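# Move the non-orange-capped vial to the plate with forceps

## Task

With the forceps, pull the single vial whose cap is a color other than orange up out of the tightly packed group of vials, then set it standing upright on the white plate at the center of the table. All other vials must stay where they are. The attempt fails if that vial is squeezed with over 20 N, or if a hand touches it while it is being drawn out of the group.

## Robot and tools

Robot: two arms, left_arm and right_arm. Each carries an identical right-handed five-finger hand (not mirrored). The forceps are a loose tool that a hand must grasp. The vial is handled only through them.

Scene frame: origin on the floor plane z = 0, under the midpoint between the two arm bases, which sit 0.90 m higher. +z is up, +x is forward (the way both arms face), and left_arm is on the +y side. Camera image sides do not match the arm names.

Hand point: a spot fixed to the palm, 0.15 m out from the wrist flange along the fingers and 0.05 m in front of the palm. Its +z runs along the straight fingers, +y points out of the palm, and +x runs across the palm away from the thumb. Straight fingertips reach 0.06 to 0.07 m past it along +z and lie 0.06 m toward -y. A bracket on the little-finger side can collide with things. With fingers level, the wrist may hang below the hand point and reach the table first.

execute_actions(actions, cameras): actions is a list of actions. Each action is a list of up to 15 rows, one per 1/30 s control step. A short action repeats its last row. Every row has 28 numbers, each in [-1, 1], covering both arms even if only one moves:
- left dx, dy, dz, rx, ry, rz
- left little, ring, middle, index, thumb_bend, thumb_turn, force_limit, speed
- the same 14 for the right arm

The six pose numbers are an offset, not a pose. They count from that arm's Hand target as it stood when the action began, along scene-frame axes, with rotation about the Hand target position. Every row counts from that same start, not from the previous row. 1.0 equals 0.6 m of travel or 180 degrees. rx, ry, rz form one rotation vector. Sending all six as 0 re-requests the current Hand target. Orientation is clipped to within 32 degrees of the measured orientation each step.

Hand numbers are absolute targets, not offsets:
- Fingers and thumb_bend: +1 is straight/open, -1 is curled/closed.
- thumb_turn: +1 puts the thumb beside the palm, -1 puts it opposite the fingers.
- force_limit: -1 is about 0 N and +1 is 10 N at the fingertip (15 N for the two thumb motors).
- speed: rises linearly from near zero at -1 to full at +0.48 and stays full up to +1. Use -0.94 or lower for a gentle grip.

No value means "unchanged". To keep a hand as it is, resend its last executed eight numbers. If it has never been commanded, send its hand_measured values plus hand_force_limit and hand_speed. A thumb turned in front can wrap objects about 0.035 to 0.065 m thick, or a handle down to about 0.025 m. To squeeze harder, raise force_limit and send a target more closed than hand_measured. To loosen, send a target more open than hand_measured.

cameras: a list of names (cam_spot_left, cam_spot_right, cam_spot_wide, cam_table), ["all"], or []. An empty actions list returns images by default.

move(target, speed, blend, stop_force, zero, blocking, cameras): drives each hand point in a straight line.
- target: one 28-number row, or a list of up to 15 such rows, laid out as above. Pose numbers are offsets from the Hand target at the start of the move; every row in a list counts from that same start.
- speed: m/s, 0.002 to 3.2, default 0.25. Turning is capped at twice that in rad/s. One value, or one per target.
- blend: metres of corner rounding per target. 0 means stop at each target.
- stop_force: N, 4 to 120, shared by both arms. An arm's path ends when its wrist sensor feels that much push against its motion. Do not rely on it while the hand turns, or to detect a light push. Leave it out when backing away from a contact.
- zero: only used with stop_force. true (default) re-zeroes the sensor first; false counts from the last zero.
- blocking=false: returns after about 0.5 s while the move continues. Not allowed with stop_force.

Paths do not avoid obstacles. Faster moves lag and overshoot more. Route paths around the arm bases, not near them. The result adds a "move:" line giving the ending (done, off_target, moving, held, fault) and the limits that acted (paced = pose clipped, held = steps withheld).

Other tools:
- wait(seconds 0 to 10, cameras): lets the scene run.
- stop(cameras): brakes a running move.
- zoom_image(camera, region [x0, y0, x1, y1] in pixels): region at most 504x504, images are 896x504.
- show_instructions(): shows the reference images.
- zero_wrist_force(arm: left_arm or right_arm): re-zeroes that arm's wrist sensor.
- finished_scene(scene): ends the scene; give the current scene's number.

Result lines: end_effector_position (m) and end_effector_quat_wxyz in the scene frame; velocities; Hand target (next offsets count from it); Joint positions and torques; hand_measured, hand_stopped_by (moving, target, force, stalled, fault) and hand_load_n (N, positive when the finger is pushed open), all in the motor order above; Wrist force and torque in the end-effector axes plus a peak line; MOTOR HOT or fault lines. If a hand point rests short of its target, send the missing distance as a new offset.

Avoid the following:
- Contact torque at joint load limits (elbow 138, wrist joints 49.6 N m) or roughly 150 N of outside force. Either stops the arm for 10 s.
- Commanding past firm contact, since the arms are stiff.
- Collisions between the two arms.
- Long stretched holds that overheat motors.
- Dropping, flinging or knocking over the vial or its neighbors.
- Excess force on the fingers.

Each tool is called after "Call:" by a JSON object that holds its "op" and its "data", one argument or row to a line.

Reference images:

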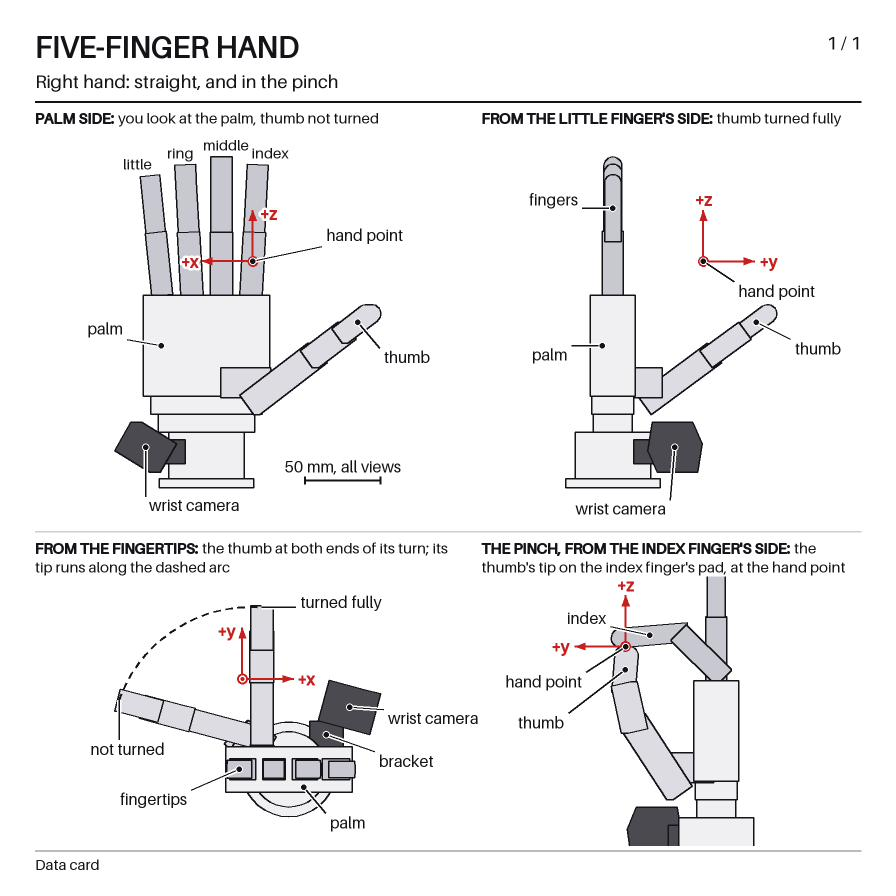

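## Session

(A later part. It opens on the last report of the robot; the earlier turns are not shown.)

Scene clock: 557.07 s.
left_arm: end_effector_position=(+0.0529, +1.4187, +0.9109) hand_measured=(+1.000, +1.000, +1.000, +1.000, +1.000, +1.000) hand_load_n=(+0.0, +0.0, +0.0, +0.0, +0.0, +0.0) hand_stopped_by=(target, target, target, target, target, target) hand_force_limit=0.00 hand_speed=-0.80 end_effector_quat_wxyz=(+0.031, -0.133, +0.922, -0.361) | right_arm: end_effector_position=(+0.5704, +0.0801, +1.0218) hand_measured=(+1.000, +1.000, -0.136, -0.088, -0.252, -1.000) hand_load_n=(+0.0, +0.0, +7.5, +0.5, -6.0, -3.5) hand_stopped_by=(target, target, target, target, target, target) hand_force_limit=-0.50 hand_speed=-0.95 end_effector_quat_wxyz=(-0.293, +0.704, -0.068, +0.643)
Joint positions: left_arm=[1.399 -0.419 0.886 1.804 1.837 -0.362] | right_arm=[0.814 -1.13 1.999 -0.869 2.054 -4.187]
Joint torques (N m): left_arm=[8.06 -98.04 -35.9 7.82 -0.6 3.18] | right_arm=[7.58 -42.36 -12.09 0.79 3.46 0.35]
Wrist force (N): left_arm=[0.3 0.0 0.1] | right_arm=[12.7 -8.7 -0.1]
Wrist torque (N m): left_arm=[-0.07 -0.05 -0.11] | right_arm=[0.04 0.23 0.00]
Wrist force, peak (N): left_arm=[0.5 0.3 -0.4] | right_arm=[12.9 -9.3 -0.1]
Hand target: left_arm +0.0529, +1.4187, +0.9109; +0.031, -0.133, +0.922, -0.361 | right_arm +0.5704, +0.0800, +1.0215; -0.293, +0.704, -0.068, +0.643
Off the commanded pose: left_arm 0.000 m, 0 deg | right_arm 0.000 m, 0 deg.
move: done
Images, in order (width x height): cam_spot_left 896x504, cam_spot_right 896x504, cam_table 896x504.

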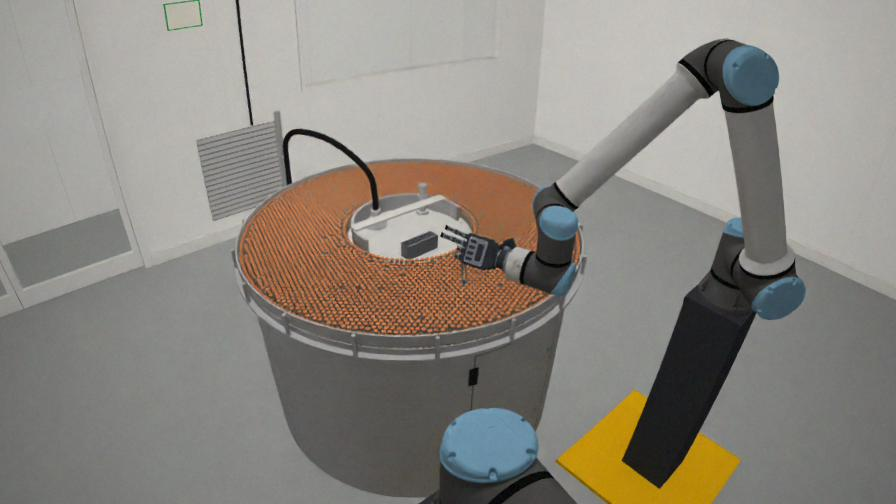

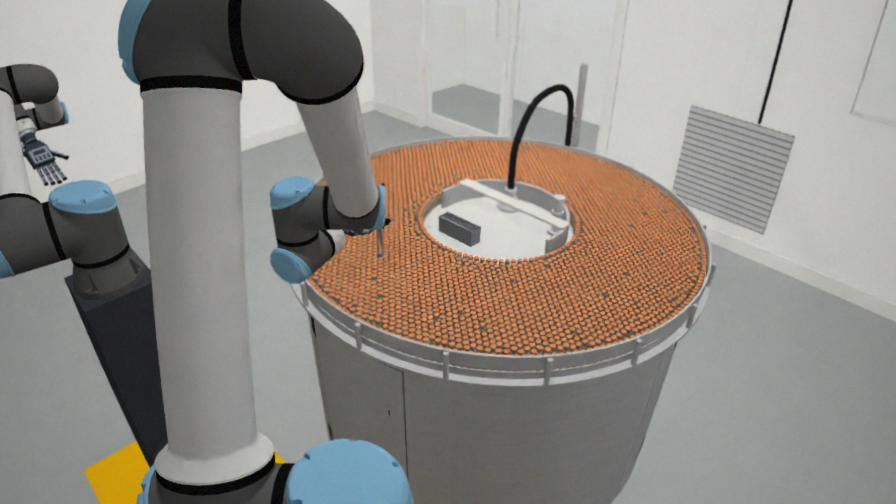

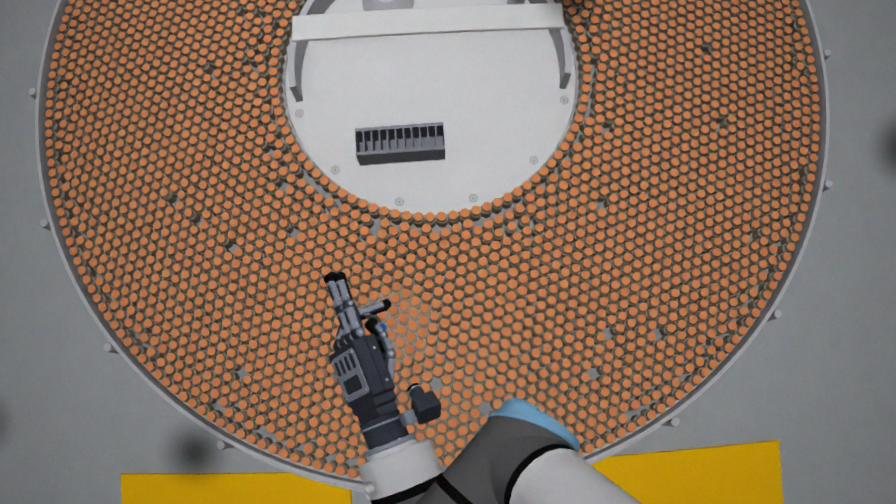

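Call:
{"op": "move", "data": {
  "target": [0,0,0,0,0,0,1,1,1,1,1,1,0,-0.8, 0,0,0.0167,0,0,0,1,1,-0.138,-0.088,-0.25,-1,-0.5,-0.95],
  "speed": 0.04,
  "cameras": ["cam_spot_left","cam_spot_right","cam_table"]
}}

Call:
{"op": "zoom_image", "data": {
  "camera": "cam_spot_right",
  "region": [361, 230, 401, 270]
}}

Call:
{"op": "zoom_image", "data": {
  "camera": "cam_spot_left",
  "region": [443, 255, 483, 295]
}}

Call:
{"op": "zoom_image", "data": {
  "camera": "cam_table",
  "region": [350, 290, 410, 350]
}}

Scene clock: 563.23 s.
left_arm: end_effector_position=(+0.0529, +1.4187, +0.9109) hand_measured=(+1.000, +1.000, +1.000, +1.000, +1.000, +1.000) hand_load_n=(+0.0, +0.0, +0.0, +0.0, +0.0, -0.5) hand_stopped_by=(target, target, target, target, target, target) hand_force_limit=0.00 hand_speed=-0.80 end_effector_quat_wxyz=(+0.031, -0.133, +0.922, -0.361) | right_arm: end_effector_position=(+0.5704, +0.0800, +1.0314) hand_measured=(+1.000, +1.000, -0.136, -0.088, -0.250, -1.000) hand_load_n=(+0.0, +0.0, +5.5, +1.5, -1.5, -0.5) hand_stopped_by=(target, target, target, target, target, target) hand_force_limit=-0.50 hand_speed=-0.95 end_effector_quat_wxyz=(-0.293, +0.704, -0.068, +0.643)
Joint positions: left_arm=[1.399 -0.419 0.886 1.804 1.837 -0.362] | right_arm=[0.814 -1.144 1.996 -0.852 2.054 -4.187]
Joint torques (N m): left_arm=[9.46 -98.57 -35.81 7.7 -0.42 3.19] | right_arm=[6.21 -82.57 -39.52 1.46 2.52 -1.01]
Wrist force (N): left_arm=[0.1 0.3 -0.1] | right_arm=[-2.6 0.1 -1.2]
Wrist torque (N m): left_arm=[-0.02 -0.02 -0.11] | right_arm=[0.13 0.56 -0.23]
Wrist force, peak (N): left_arm=[0.7 0.0 -0.2] | right_arm=[14.0 -9.7 -0.2]
Hand target: left_arm +0.0529, +1.4187, +0.9109; +0.031, -0.133, +0.922, -0.361 | right_arm +0.5704, +0.0800, +1.0316; -0.293, +0.704, -0.068, +0.643
Off the commanded pose: left_arm 0.000 m, 0 deg | right_arm 0.000 m, 0 deg.
move: done
Images, in order (width x height): cam_spot_left 896x504, cam_spot_right 896x504, cam_table 896x504.

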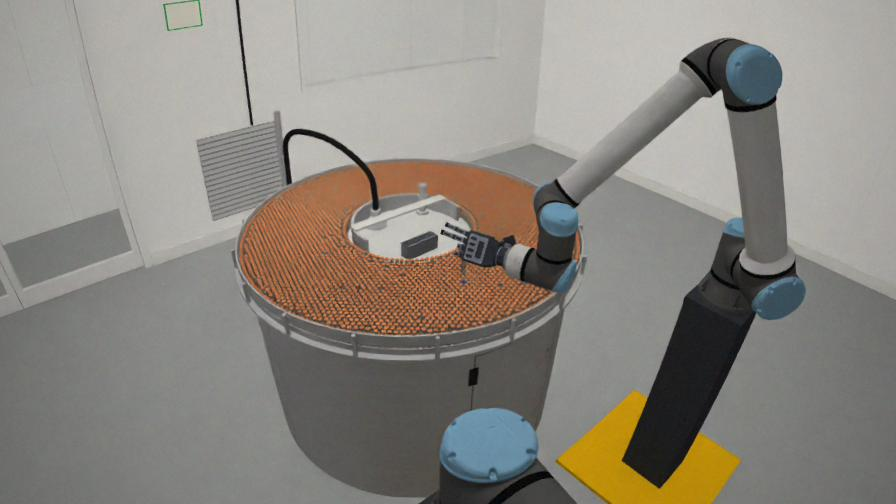

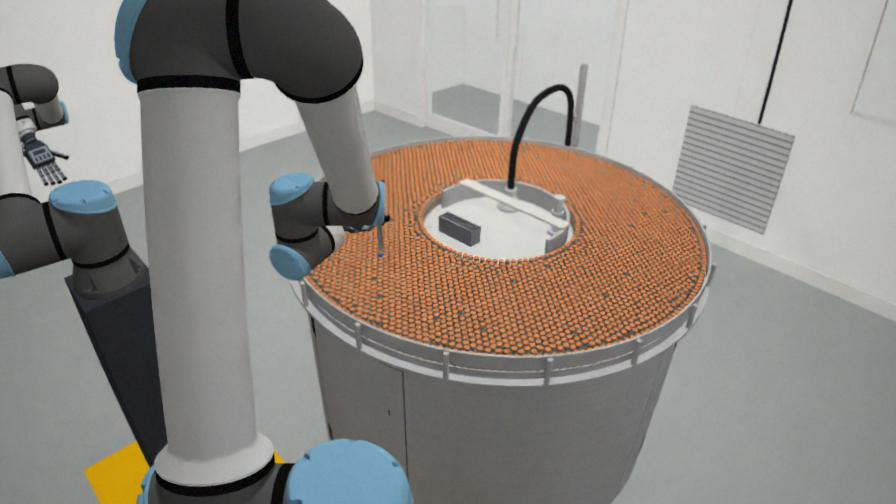

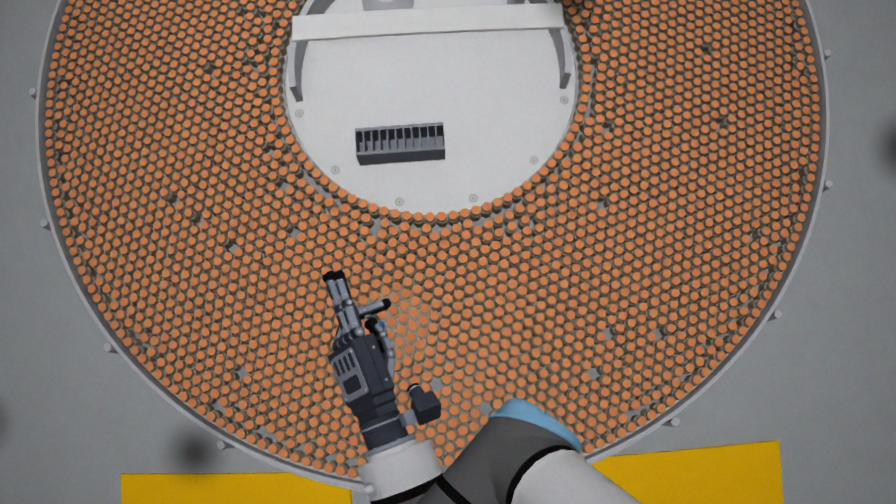

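Scaled by 12.600.

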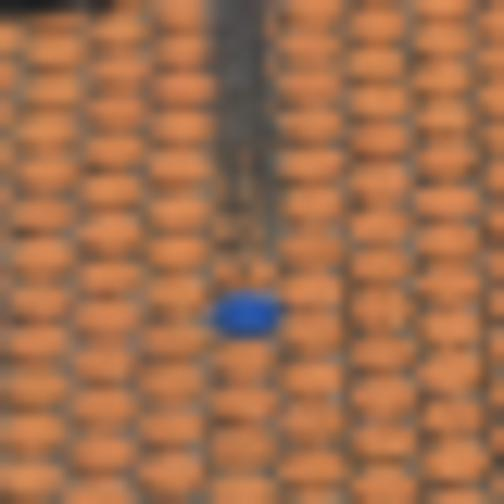

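Scaled by 12.600.

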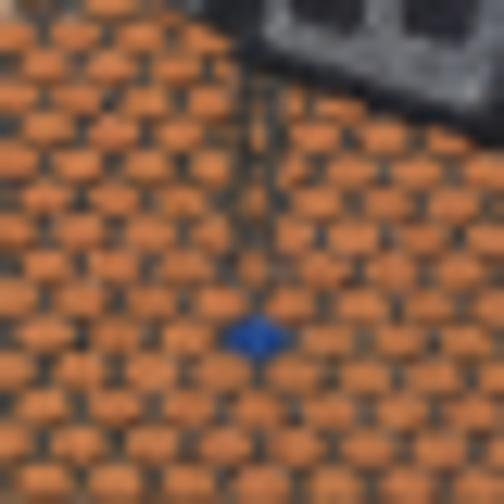

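Scaled by 8.400.

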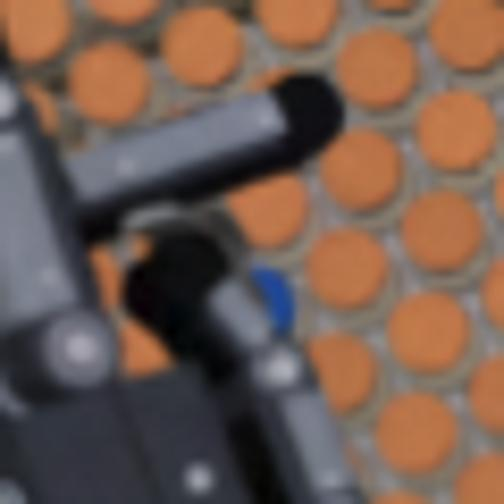

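Call:
{"op": "move", "data": {
  "target": [0,0,0,0,0,0,1,1,1,1,1,1,0,-0.8, 0,0,0.04,0,0,0,1,1,-0.138,-0.088,-0.25,-1,-0.5,-0.95],
  "speed": 0.05,
  "cameras": ["cam_spot_left","cam_spot_right","cam_table"]
}}

Call:
{"op": "zoom_image", "data": {
  "camera": "cam_spot_right",
  "region": [361, 210, 401, 270]
}}

Call:
{"op": "zoom_image", "data": {
  "camera": "cam_spot_left",
  "region": [443, 235, 483, 295]
}}

Call:
{"op": "zoom_image", "data": {
  "camera": "cam_table",
  "region": [350, 290, 410, 350]
}}

Scene clock: 569.93 s.
left_arm: end_effector_position=(+0.0529, +1.4187, +0.9109) hand_measured=(+1.000, +1.000, +1.000, +1.000, +1.000, +1.000) hand_load_n=(+0.0, +0.0, +0.5, +0.0, +0.0, +0.0) hand_stopped_by=(target, target, target, target, target, target) hand_force_limit=0.00 hand_speed=-0.80 end_effector_quat_wxyz=(+0.031, -0.133, +0.922, -0.361) | right_arm: end_effector_position=(+0.5704, +0.0800, +1.0554) hand_measured=(+1.000, +1.000, -0.136, -0.088, -0.250, -1.000) hand_load_n=(+0.0, +0.0, +5.5, +1.5, -1.5, +0.0) hand_stopped_by=(target, target, target, target, target, target) hand_force_limit=-0.50 hand_speed=-0.95 end_effector_quat_wxyz=(-0.293, +0.704, -0.068, +0.643)
Joint positions: left_arm=[1.399 -0.419 0.886 1.804 1.837 -0.362] | right_arm=[0.814 -1.175 1.985 -0.81 2.054 -4.187]
Joint torques (N m): left_arm=[8.68 -99.36 -35.63 7.93 -0.52 3.1] | right_arm=[8.28 -82.69 -41.12 1.59 -2.29 -0.01]
Wrist force (N): left_arm=[0.1 -0.1 0.1] | right_arm=[-3.0 0.3 -1.1]
Wrist torque (N m): left_arm=[-0.08 -0.02 -0.12] | right_arm=[0.15 0.63 -0.25]
Wrist force, peak (N): left_arm=[0.6 -0.5 0.0] | right_arm=[-3.3 0.2 -1.2]
Hand target: left_arm +0.0529, +1.4187, +0.9109; +0.031, -0.133, +0.922, -0.361 | right_arm +0.5704, +0.0800, +1.0556; -0.293, +0.704, -0.068, +0.643
Off the commanded pose: left_arm 0.000 m, 0 deg | right_arm 0.000 m, 0 deg.
move: done
Images, in order (width x height): cam_spot_left 896x504, cam_spot_right 896x504, cam_table 896x504.

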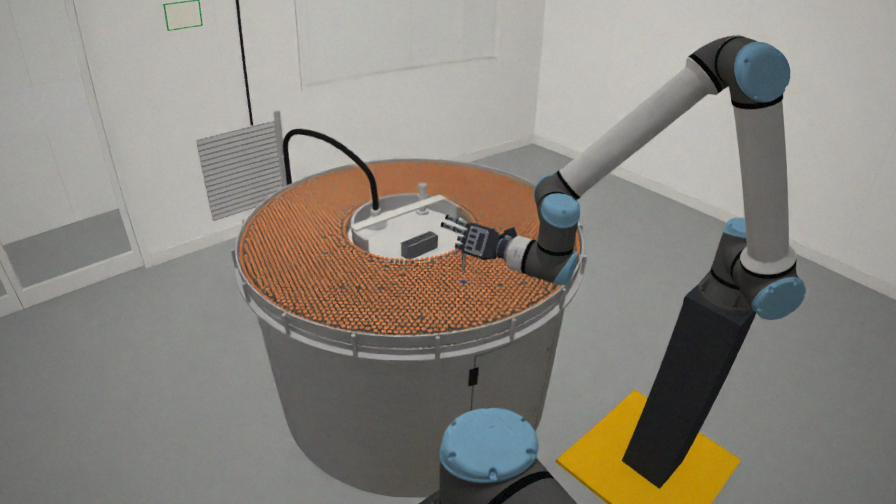

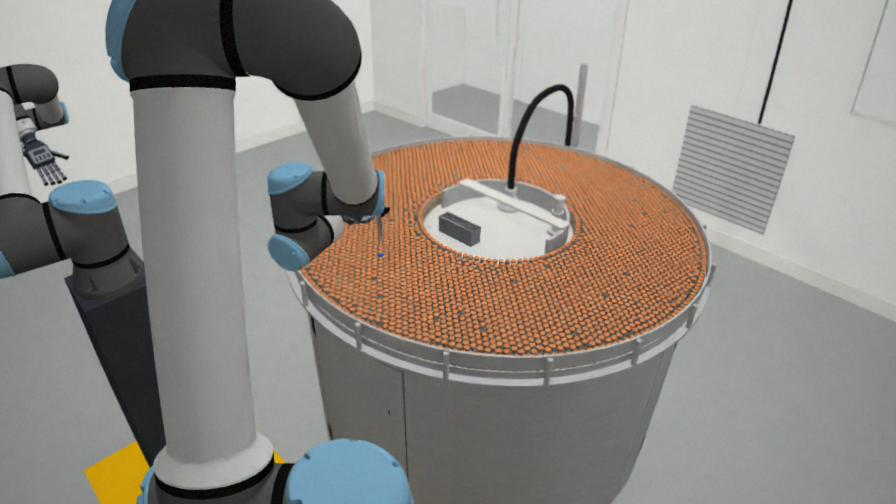

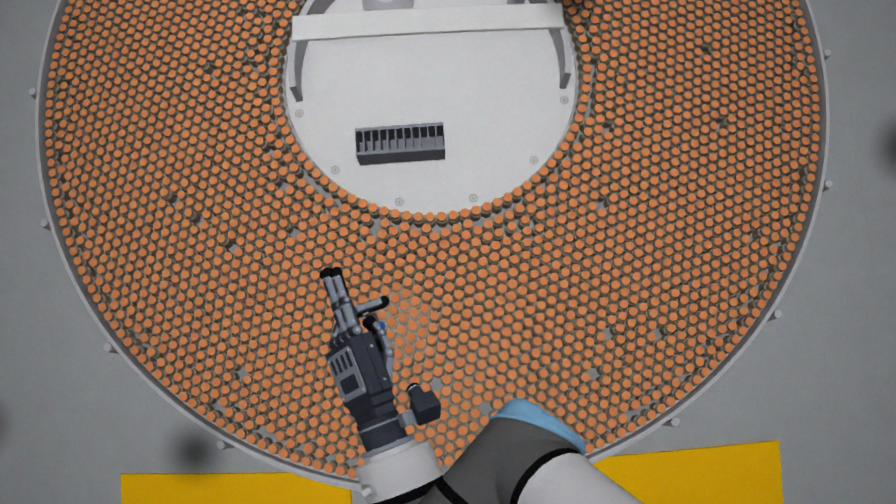

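Scaled by 8.400.

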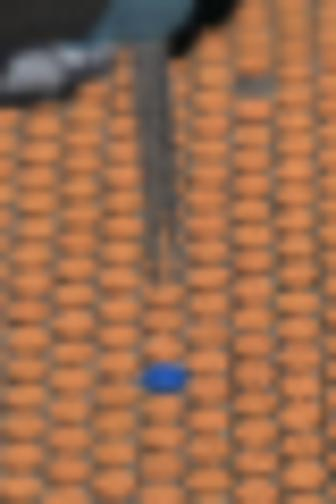

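Scaled by 8.400.

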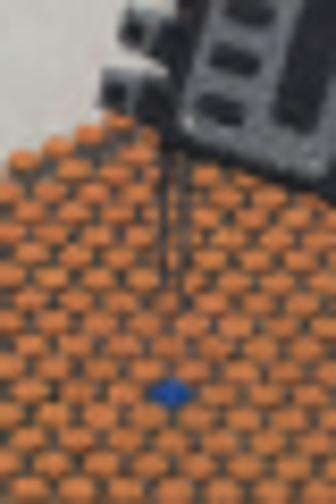

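Scaled by 8.400.

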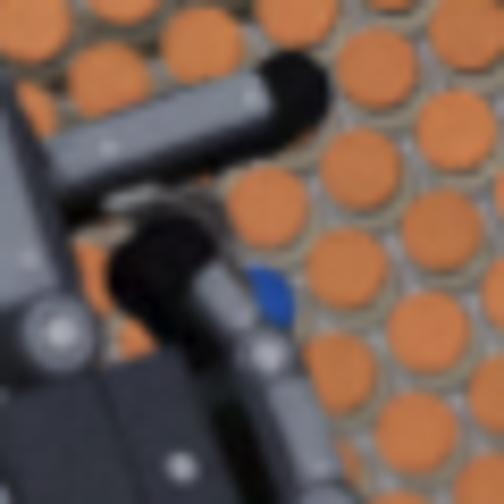

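Call:
{"op": "move", "data": {
  "target": [0,0,0,0,0,0,1,1,1,1,1,1,0,-0.8, 0.4,-0.25,0.02,0,0,0,1,1,-0.138,-0.088,-0.25,-1,-0.5,-0.95],
  "speed": 0.12,
  "cameras": ["cam_spot_left","cam_spot_right","cam_table"]
}}

Call:
{"op": "zoom_image", "data": {
  "camera": "cam_spot_right",
  "region": [460, 160, 540, 240]
}}

Call:
{"op": "zoom_image", "data": {
  "camera": "cam_spot_left",
  "region": [410, 170, 490, 250]
}}

Call:
{"op": "zoom_image", "data": {
  "camera": "cam_table",
  "region": [430, 90, 530, 190]
}}

Call:
{"op": "zoom_image", "data": {
  "camera": "cam_table",
  "region": [330, 280, 430, 380]
}}

Scene clock: 584.33 s.
left_arm: end_effector_position=(+0.0529, +1.4187, +0.9109) hand_measured=(+1.000, +1.000, +1.000, +1.000, +1.000, +1.000) hand_load_n=(+0.0, +0.0, +0.0, +0.0, +0.0, +0.0) hand_stopped_by=(target, target, target, target, target, target) hand_force_limit=0.00 hand_speed=-0.80 end_effector_quat_wxyz=(+0.031, -0.133, +0.922, -0.361) | right_arm: end_effector_position=(+0.8101, -0.0698, +1.0676) hand_measured=(+1.000, +1.000, -0.136, -0.088, -0.250, -1.000) hand_load_n=(+0.0, +0.0, +5.5, +1.5, -1.5, -0.5) hand_stopped_by=(target, target, target, target, target, target) hand_force_limit=-0.50 hand_speed=-0.95 end_effector_quat_wxyz=(-0.293, +0.704, -0.068, +0.643)
Joint positions: left_arm=[1.399 -0.419 0.886 1.804 1.837 -0.362] | right_arm=[0.411 -1.139 1.898 -0.758 1.651 -4.188]
Joint torques (N m): left_arm=[6.99 -99.83 -35.56 7.6 -0.29 3] | right_arm=[-11.41 -56.16 -42.22 0.73 -3.65 0.48]
Wrist force (N): left_arm=[0.2 0.2 -0.1] | right_arm=[-2.8 0.2 -0.9]
Wrist torque (N m): left_arm=[-0.02 -0.03 -0.10] | right_arm=[0.14 0.58 -0.20]
Wrist force, peak (N): left_arm=[0.3 -0.4 -0.4] | right_arm=[-3.5 0.0 -0.8]
Hand target: left_arm +0.0529, +1.4187, +0.9109; +0.031, -0.133, +0.922, -0.361 | right_arm +0.8104, -0.0700, +1.0676; -0.293, +0.704, -0.068, +0.643
Off the commanded pose: left_arm 0.000 m, 0 deg | right_arm 0.000 m, 0 deg.
move: done
Images, in order (width x height): cam_spot_left 896x504, cam_spot_right 896x504, cam_table 896x504.

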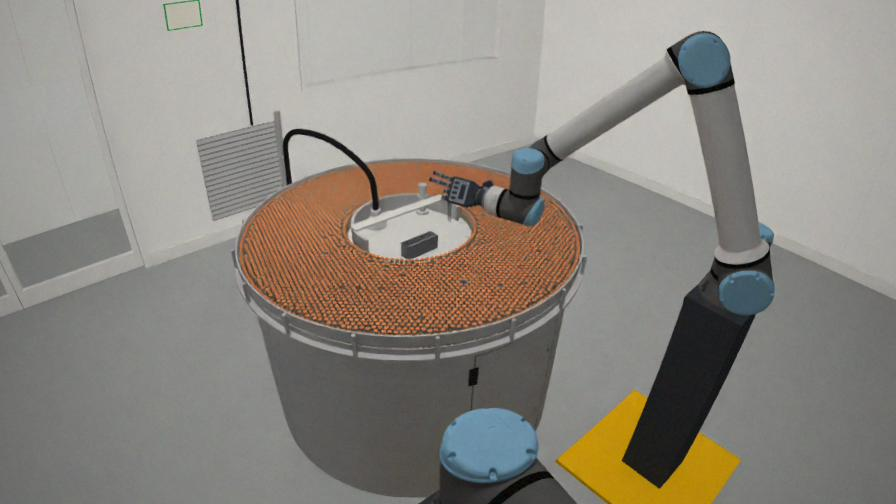

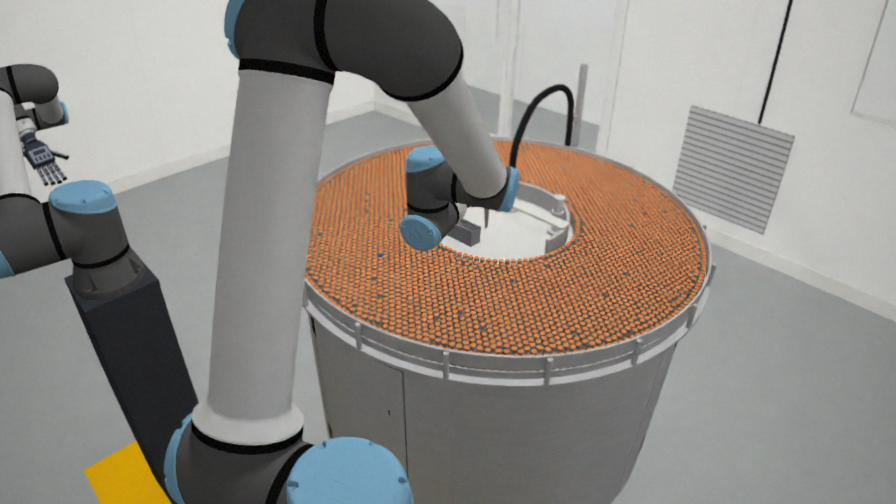

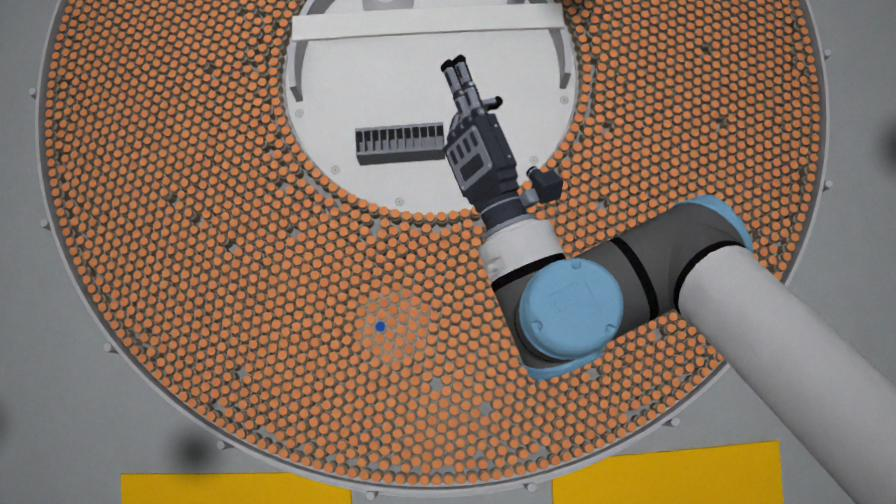

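Scaled by 6.300.

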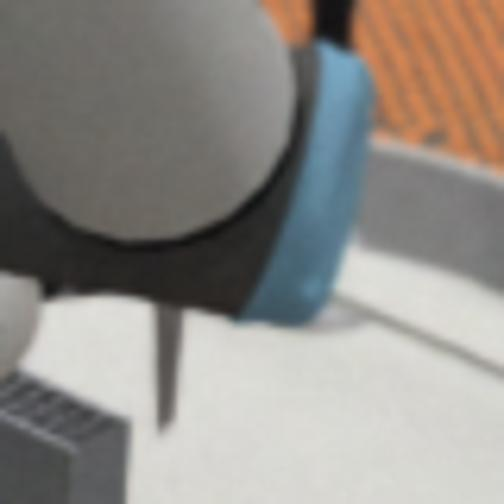

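Scaled by 6.300.

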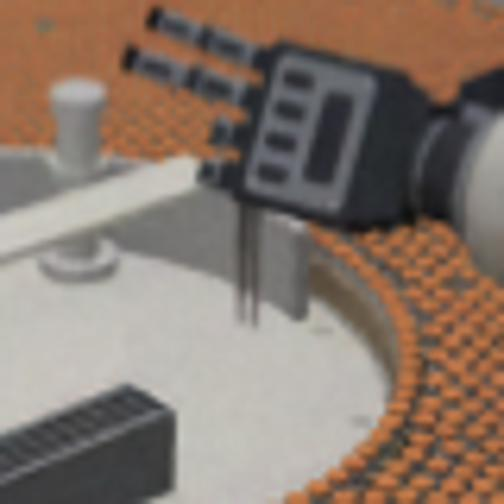

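Scaled by 5.040.

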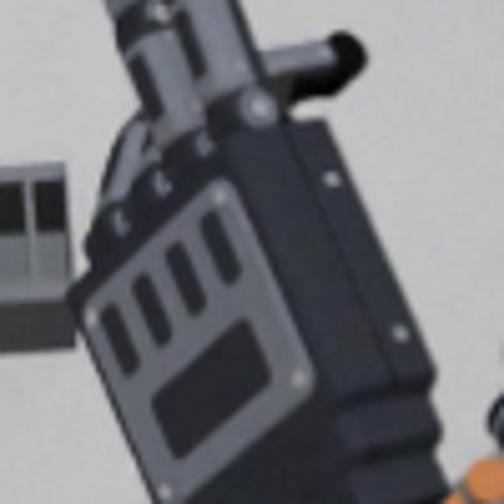

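Scaled by 5.040.

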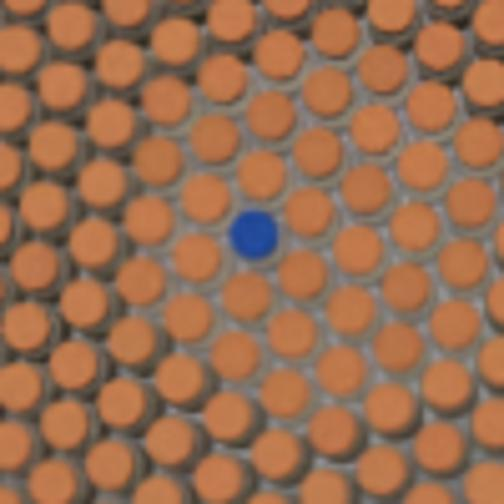

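Call:
{"op": "move", "data": {
  "target": [0,0,0,0,0,0,1,1,1,1,1,1,0,-0.8, 0,0,-0.06,0,0,0,1,1,-0.138,-0.088,-0.25,-1,-0.5,-0.95],
  "speed": 0.06,
  "cameras": []
}}

Call:
{"op": "move", "data": {
  "target": [0,0,0,0,0,0,1,1,1,1,1,1,0,-0.8, 0,0,-0.09,0,0,0,1,1,-0.138,-0.088,-0.25,-1,-0.5,-0.95],
  "speed": 0.01,
  "stop_force": 4,
  "cameras": ["cam_spot_left","cam_spot_right"]
}}

Call:
{"op": "zoom_image", "data": {
  "camera": "cam_spot_right",
  "region": [460, 180, 520, 250]
}}

Call:
{"op": "zoom_image", "data": {
  "camera": "cam_spot_left",
  "region": [420, 180, 480, 250]
}}

Scene clock: 619.63 s.
left_arm: end_effector_position=(+0.0529, +1.4187, +0.9109) hand_measured=(+1.000, +1.000, +1.000, +1.000, +1.000, +1.000) hand_load_n=(+0.0, +0.0, +0.0, +0.0, +0.0, +0.0) hand_stopped_by=(target, target, target, target, target, target) hand_force_limit=0.00 hand_speed=-0.80 end_effector_quat_wxyz=(+0.031, -0.133, +0.922, -0.361) | right_arm: end_effector_position=(+0.8104, -0.0700, +1.0318) hand_measured=(+1.000, +1.000, -0.136, -0.088, -0.250, -1.000) hand_load_n=(+0.0, +0.0, +5.5, +1.0, -1.5, +0.0) hand_stopped_by=(target, target, target, target, target, target) hand_force_limit=-0.50 hand_speed=-0.95 end_effector_quat_wxyz=(-0.293, +0.704, -0.068, +0.643)
Joint positions: left_arm=[1.399 -0.419 0.886 1.804 1.837 -0.362] | right_arm=[0.411 -1.095 1.913 -0.817 1.651 -4.188]
Joint torques (N m): left_arm=[8.16 -99.16 -35.03 7.89 -0.34 3.21] | right_arm=[-9.82 -61.73 -23.67 -3.42 -3.11 0.57]
Wrist force (N): left_arm=[0.3 -0.3 -0.1] | right_arm=[-2.8 0.0 -1.3]
Wrist torque (N m): left_arm=[-0.10 -0.04 -0.12] | right_arm=[0.13 0.59 -0.20]
Wrist force, peak (N): left_arm=[0.7 0.0 0.2] | right_arm=[-3.4 0.4 -1.1]
Hand target: left_arm +0.0529, +1.4187, +0.9109; +0.031, -0.133, +0.922, -0.361 | right_arm +0.8104, -0.0700, +1.0316; -0.293, +0.704, -0.068, +0.643
Off the commanded pose: left_arm 0.000 m, 0 deg | right_arm 0.000 m, 0 deg.
move: done
No camera images: "cameras" was empty.

Scene clock: 625.83 s.
left_arm: end_effector_position=(+0.0529, +1.4187, +0.9109) hand_measured=(+1.000, +1.000, +1.000, +1.000, +1.000, +1.000) hand_load_n=(+0.0, +0.0, +0.0, +0.0, +0.0, +0.0) hand_stopped_by=(target, target, target, target, target, target) hand_force_limit=0.00 hand_speed=-0.80 end_effector_quat_wxyz=(+0.031, -0.133, +0.922, -0.361) | right_arm: end_effector_position=(+0.8104, -0.0700, +0.9859) hand_measured=(+1.000, +1.000, -0.136, -0.088, -0.250, -1.000) hand_load_n=(+0.0, +0.0, +5.5, +1.5, -2.0, -0.5) hand_stopped_by=(target, target, target, target, target, target) hand_force_limit=-0.50 hand_speed=-0.95 end_effector_quat_wxyz=(-0.293, +0.704, -0.068, +0.643)
Joint positions: left_arm=[1.399 -0.419 0.886 1.804 1.837 -0.362] | right_arm=[0.411 -1.035 1.928 -0.892 1.651 -4.188]
Joint torques (N m): left_arm=[7.63 -98.64 -35.68 7.64 -0.18 3.3] | right_arm=[3.29 -88.07 -35.36 1.96 -3.11 -1.36]
Wrist force (N): left_arm=[0.1 0.0 -0.1] | right_arm=[0.0 -1.8 -0.8]
Wrist torque (N m): left_arm=[-0.05 -0.02 -0.12] | right_arm=[0.05 0.54 -0.15]
Wrist force, peak (N): left_arm=[0.8 -0.1 0.0] | right_arm=[3.7 -4.2 -0.7]
Hand target: left_arm +0.0529, +1.4187, +0.9109; +0.031, -0.133, +0.922, -0.361 | right_arm +0.8104, -0.0700, +0.9859; -0.293, +0.704, -0.068, +0.643 (not the last commanded pose)
Off the commanded pose: left_arm 0.000 m, 0 deg | right_arm 0.008 m, 0 deg.
move: contact (right_arm)
Images, in order (width x height): cam_spot_left 896x504, cam_spot_right 896x504.

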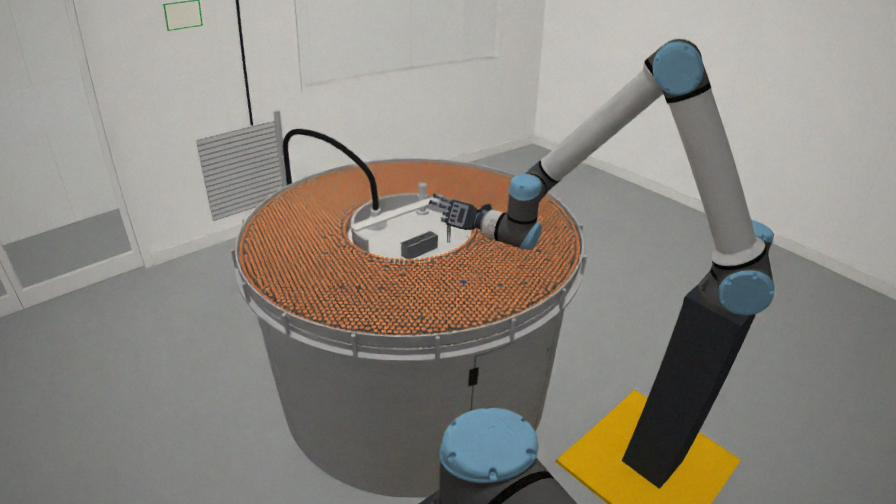

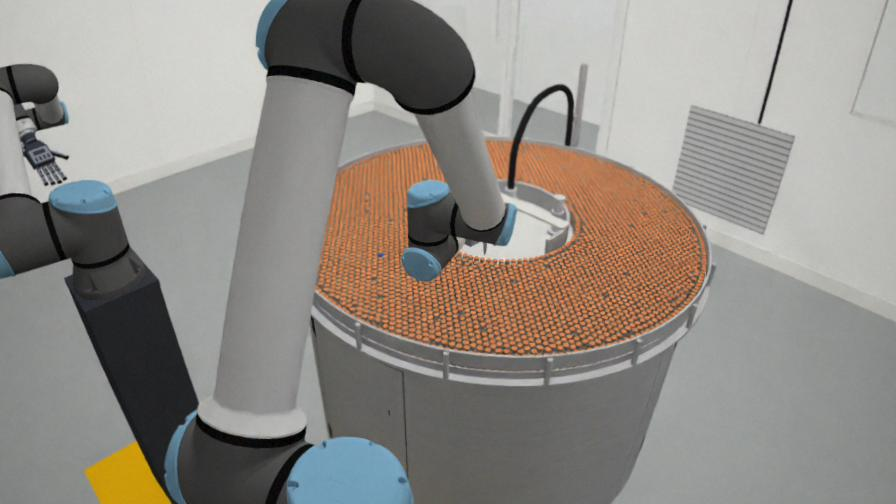

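Scaled by 7.200.

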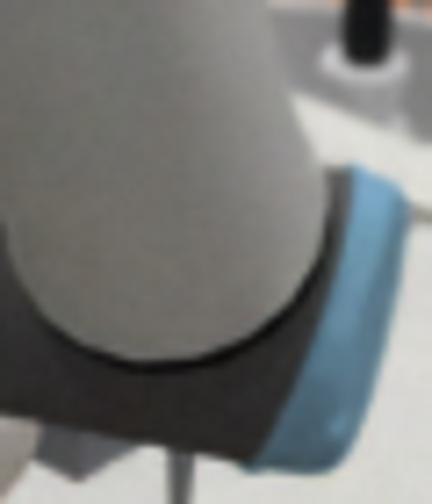

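Scaled by 7.200.

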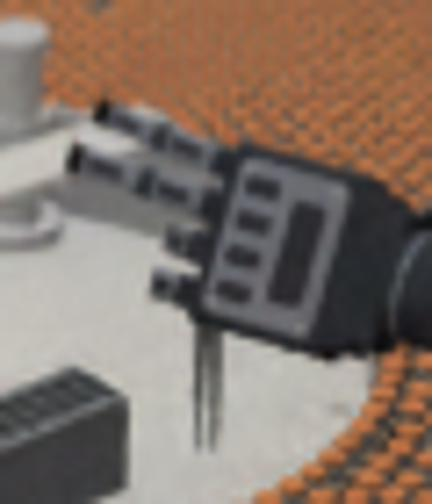

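Call:
{"op": "move", "data": {
  "target": [0,0,0,0,0,0,1,1,1,1,1,1,0,-0.8, 0,0,0.002,0,0,0,1,1,-0.12,-0.088,-0.25,-1,-0.5,-0.95],
  "speed": 0.02,
  "cameras": ["cam_spot_left","cam_spot_right"]
}}

Call:
{"op": "zoom_image", "data": {
  "camera": "cam_spot_left",
  "region": [420, 200, 470, 250]
}}

Scene clock: 635.67 s.
left_arm: end_effector_position=(+0.0529, +1.4187, +0.9109) hand_measured=(+1.000, +1.000, +1.000, +1.000, +1.000, +1.000) hand_load_n=(+0.0, +0.0, +0.0, -0.5, +0.0, +0.0) hand_stopped_by=(target, target, target, target, target, target) hand_force_limit=0.00 hand_speed=-0.80 end_effector_quat_wxyz=(+0.031, -0.133, +0.922, -0.361) | right_arm: end_effector_position=(+0.8104, -0.0700, +0.9870) hand_measured=(+1.000, +1.000, -0.120, -0.088, -0.250, -1.000) hand_load_n=(+0.0, +0.0, +1.5, +1.5, -1.0, +0.0) hand_stopped_by=(target, target, target, target, target, target) hand_force_limit=-0.50 hand_speed=-0.95 end_effector_quat_wxyz=(-0.293, +0.704, -0.068, +0.643)
Joint positions: left_arm=[1.399 -0.419 0.886 1.804 1.837 -0.362] | right_arm=[0.411 -1.037 1.927 -0.89 1.651 -4.188]
Joint torques (N m): left_arm=[8.14 -99.64 -34.76 7.62 0.19 3.1] | right_arm=[2.03 -90.6 -38.04 1.57 -2.9 -1.11]
Wrist force (N): left_arm=[0.2 -0.5 0.0] | right_arm=[-2.6 0.4 -0.4]
Wrist torque (N m): left_arm=[-0.14 -0.03 -0.13] | right_arm=[0.12 0.54 -0.17]
Wrist force, peak (N): left_arm=[0.5 -0.1 -0.5] | right_arm=[-2.5 -0.3 -1.2]
Hand target: left_arm +0.0529, +1.4187, +0.9109; +0.031, -0.133, +0.922, -0.361 | right_arm +0.8104, -0.0700, +0.9871; -0.293, +0.704, -0.068, +0.643
Off the commanded pose: left_arm 0.000 m, 0 deg | right_arm 0.000 m, 0 deg.
move: done
Images, in order (width x height): cam_spot_left 896x504, cam_spot_right 896x504.

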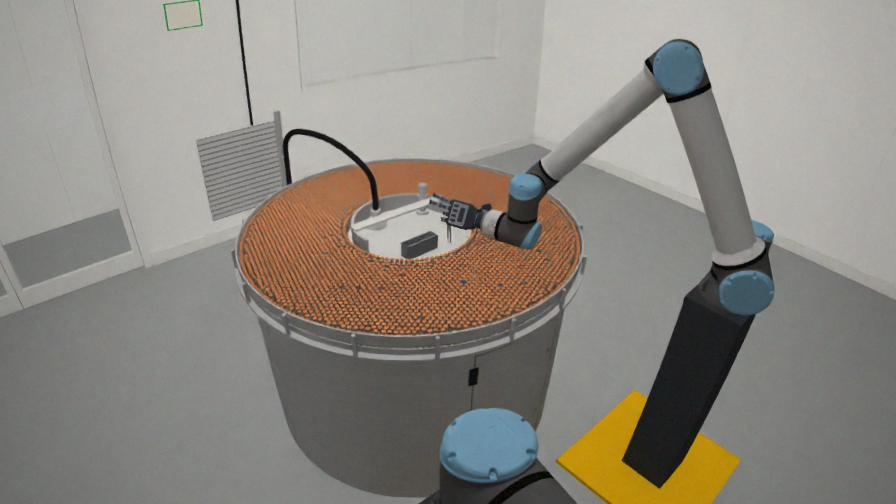

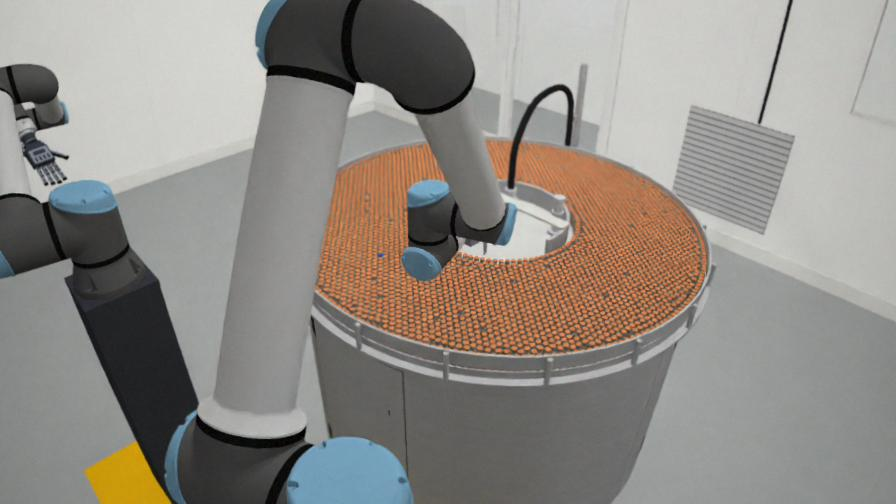

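Scaled by 10.080.

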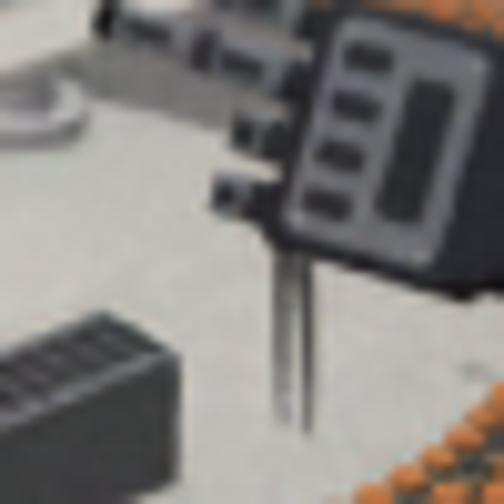

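Call:
{"op": "move", "data": {
  "target": [0,0,0,0,0,0,1,1,1,1,1,1,0,-0.8, 0,0,0.015,0,0,0,1,1,-0.12,-0.088,-0.25,-1,-0.5,-0.95],
  "speed": 0.02,
  "cameras": ["cam_spot_left","cam_spot_right"]
}}

Call:
{"op": "zoom_image", "data": {
  "camera": "cam_spot_left",
  "region": [420, 200, 470, 250]
}}

Call:
{"op": "zoom_image", "data": {
  "camera": "cam_spot_right",
  "region": [460, 200, 510, 250]
}}

Scene clock: 641.77 s.
left_arm: end_effector_position=(+0.0529, +1.4187, +0.9109) hand_measured=(+1.000, +1.000, +1.000, +1.000, +1.000, +1.000) hand_load_n=(+0.0, +0.0, +0.0, +0.0, +0.0, +0.0) hand_stopped_by=(target, target, target, target, target, target) hand_force_limit=0.00 hand_speed=-0.80 end_effector_quat_wxyz=(+0.031, -0.133, +0.922, -0.361) | right_arm: end_effector_position=(+0.8104, -0.0700, +0.9959) hand_measured=(+1.000, +1.000, -0.120, -0.088, -0.250, -1.000) hand_load_n=(+0.0, +0.0, +1.5, +1.5, -1.0, +0.0) hand_stopped_by=(target, target, target, target, target, target) hand_force_limit=-0.50 hand_speed=-0.95 end_effector_quat_wxyz=(-0.293, +0.704, -0.068, +0.643)
Joint positions: left_arm=[1.399 -0.419 0.886 1.804 1.837 -0.362] | right_arm=[0.411 -1.049 1.925 -0.876 1.651 -4.188]
Joint torques (N m): left_arm=[7.24 -99.47 -34.84 7.61 0.1 3] | right_arm=[3.44 -87.84 -40.61 0.69 -2.74 -0.85]
Wrist force (N): left_arm=[0.4 0.1 0.0] | right_arm=[-2.4 -0.3 -1.0]
Wrist torque (N m): left_arm=[-0.04 -0.07 -0.10] | right_arm=[0.06 0.53 -0.19]
Wrist force, peak (N): left_arm=[0.4 -0.5 0.2] | right_arm=[-3.1 -0.2 -1.4]
Hand target: left_arm +0.0529, +1.4187, +0.9109; +0.031, -0.133, +0.922, -0.361 | right_arm +0.8104, -0.0700, +0.9961; -0.293, +0.704, -0.068, +0.643
Off the commanded pose: left_arm 0.000 m, 0 deg | right_arm 0.000 m, 0 deg.
move: done
Images, in order (width x height): cam_spot_left 896x504, cam_spot_right 896x504.

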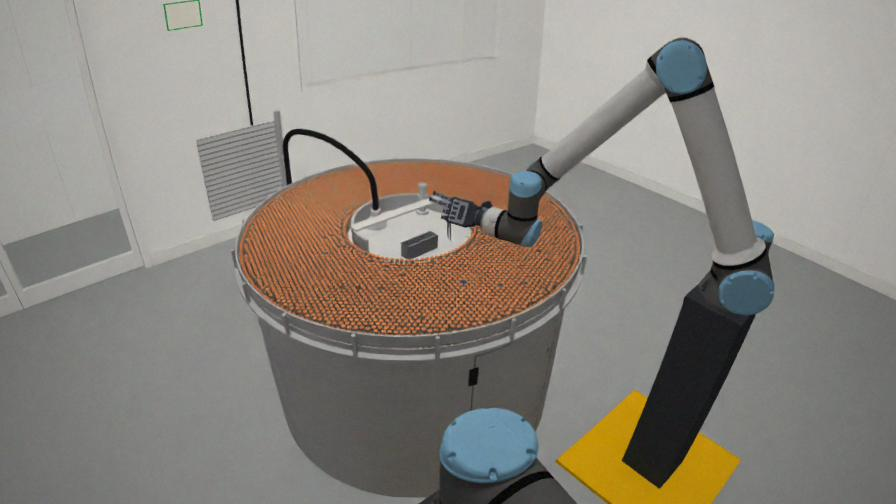

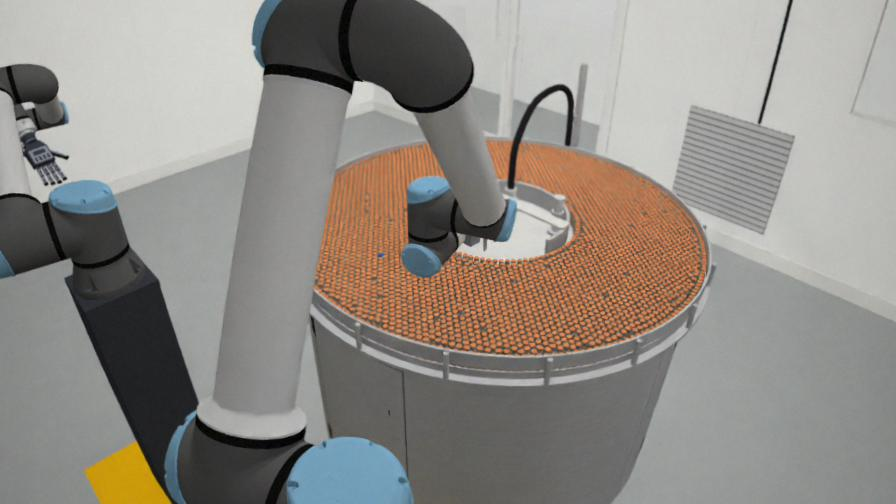

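Scaled by 10.080.

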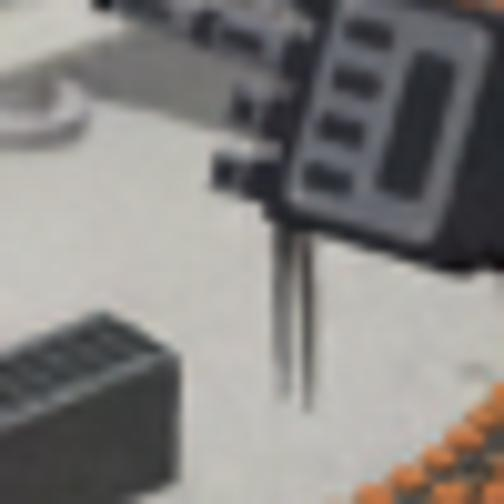

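Scaled by 10.080.

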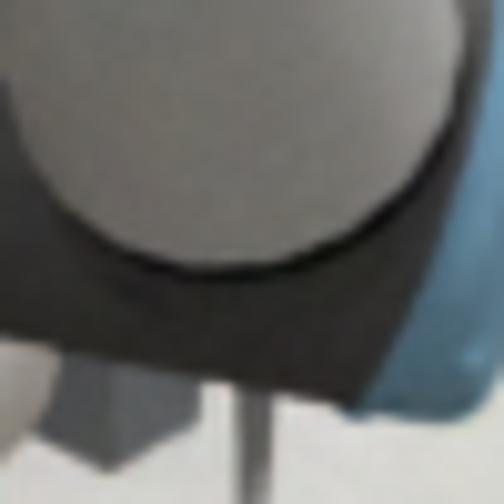

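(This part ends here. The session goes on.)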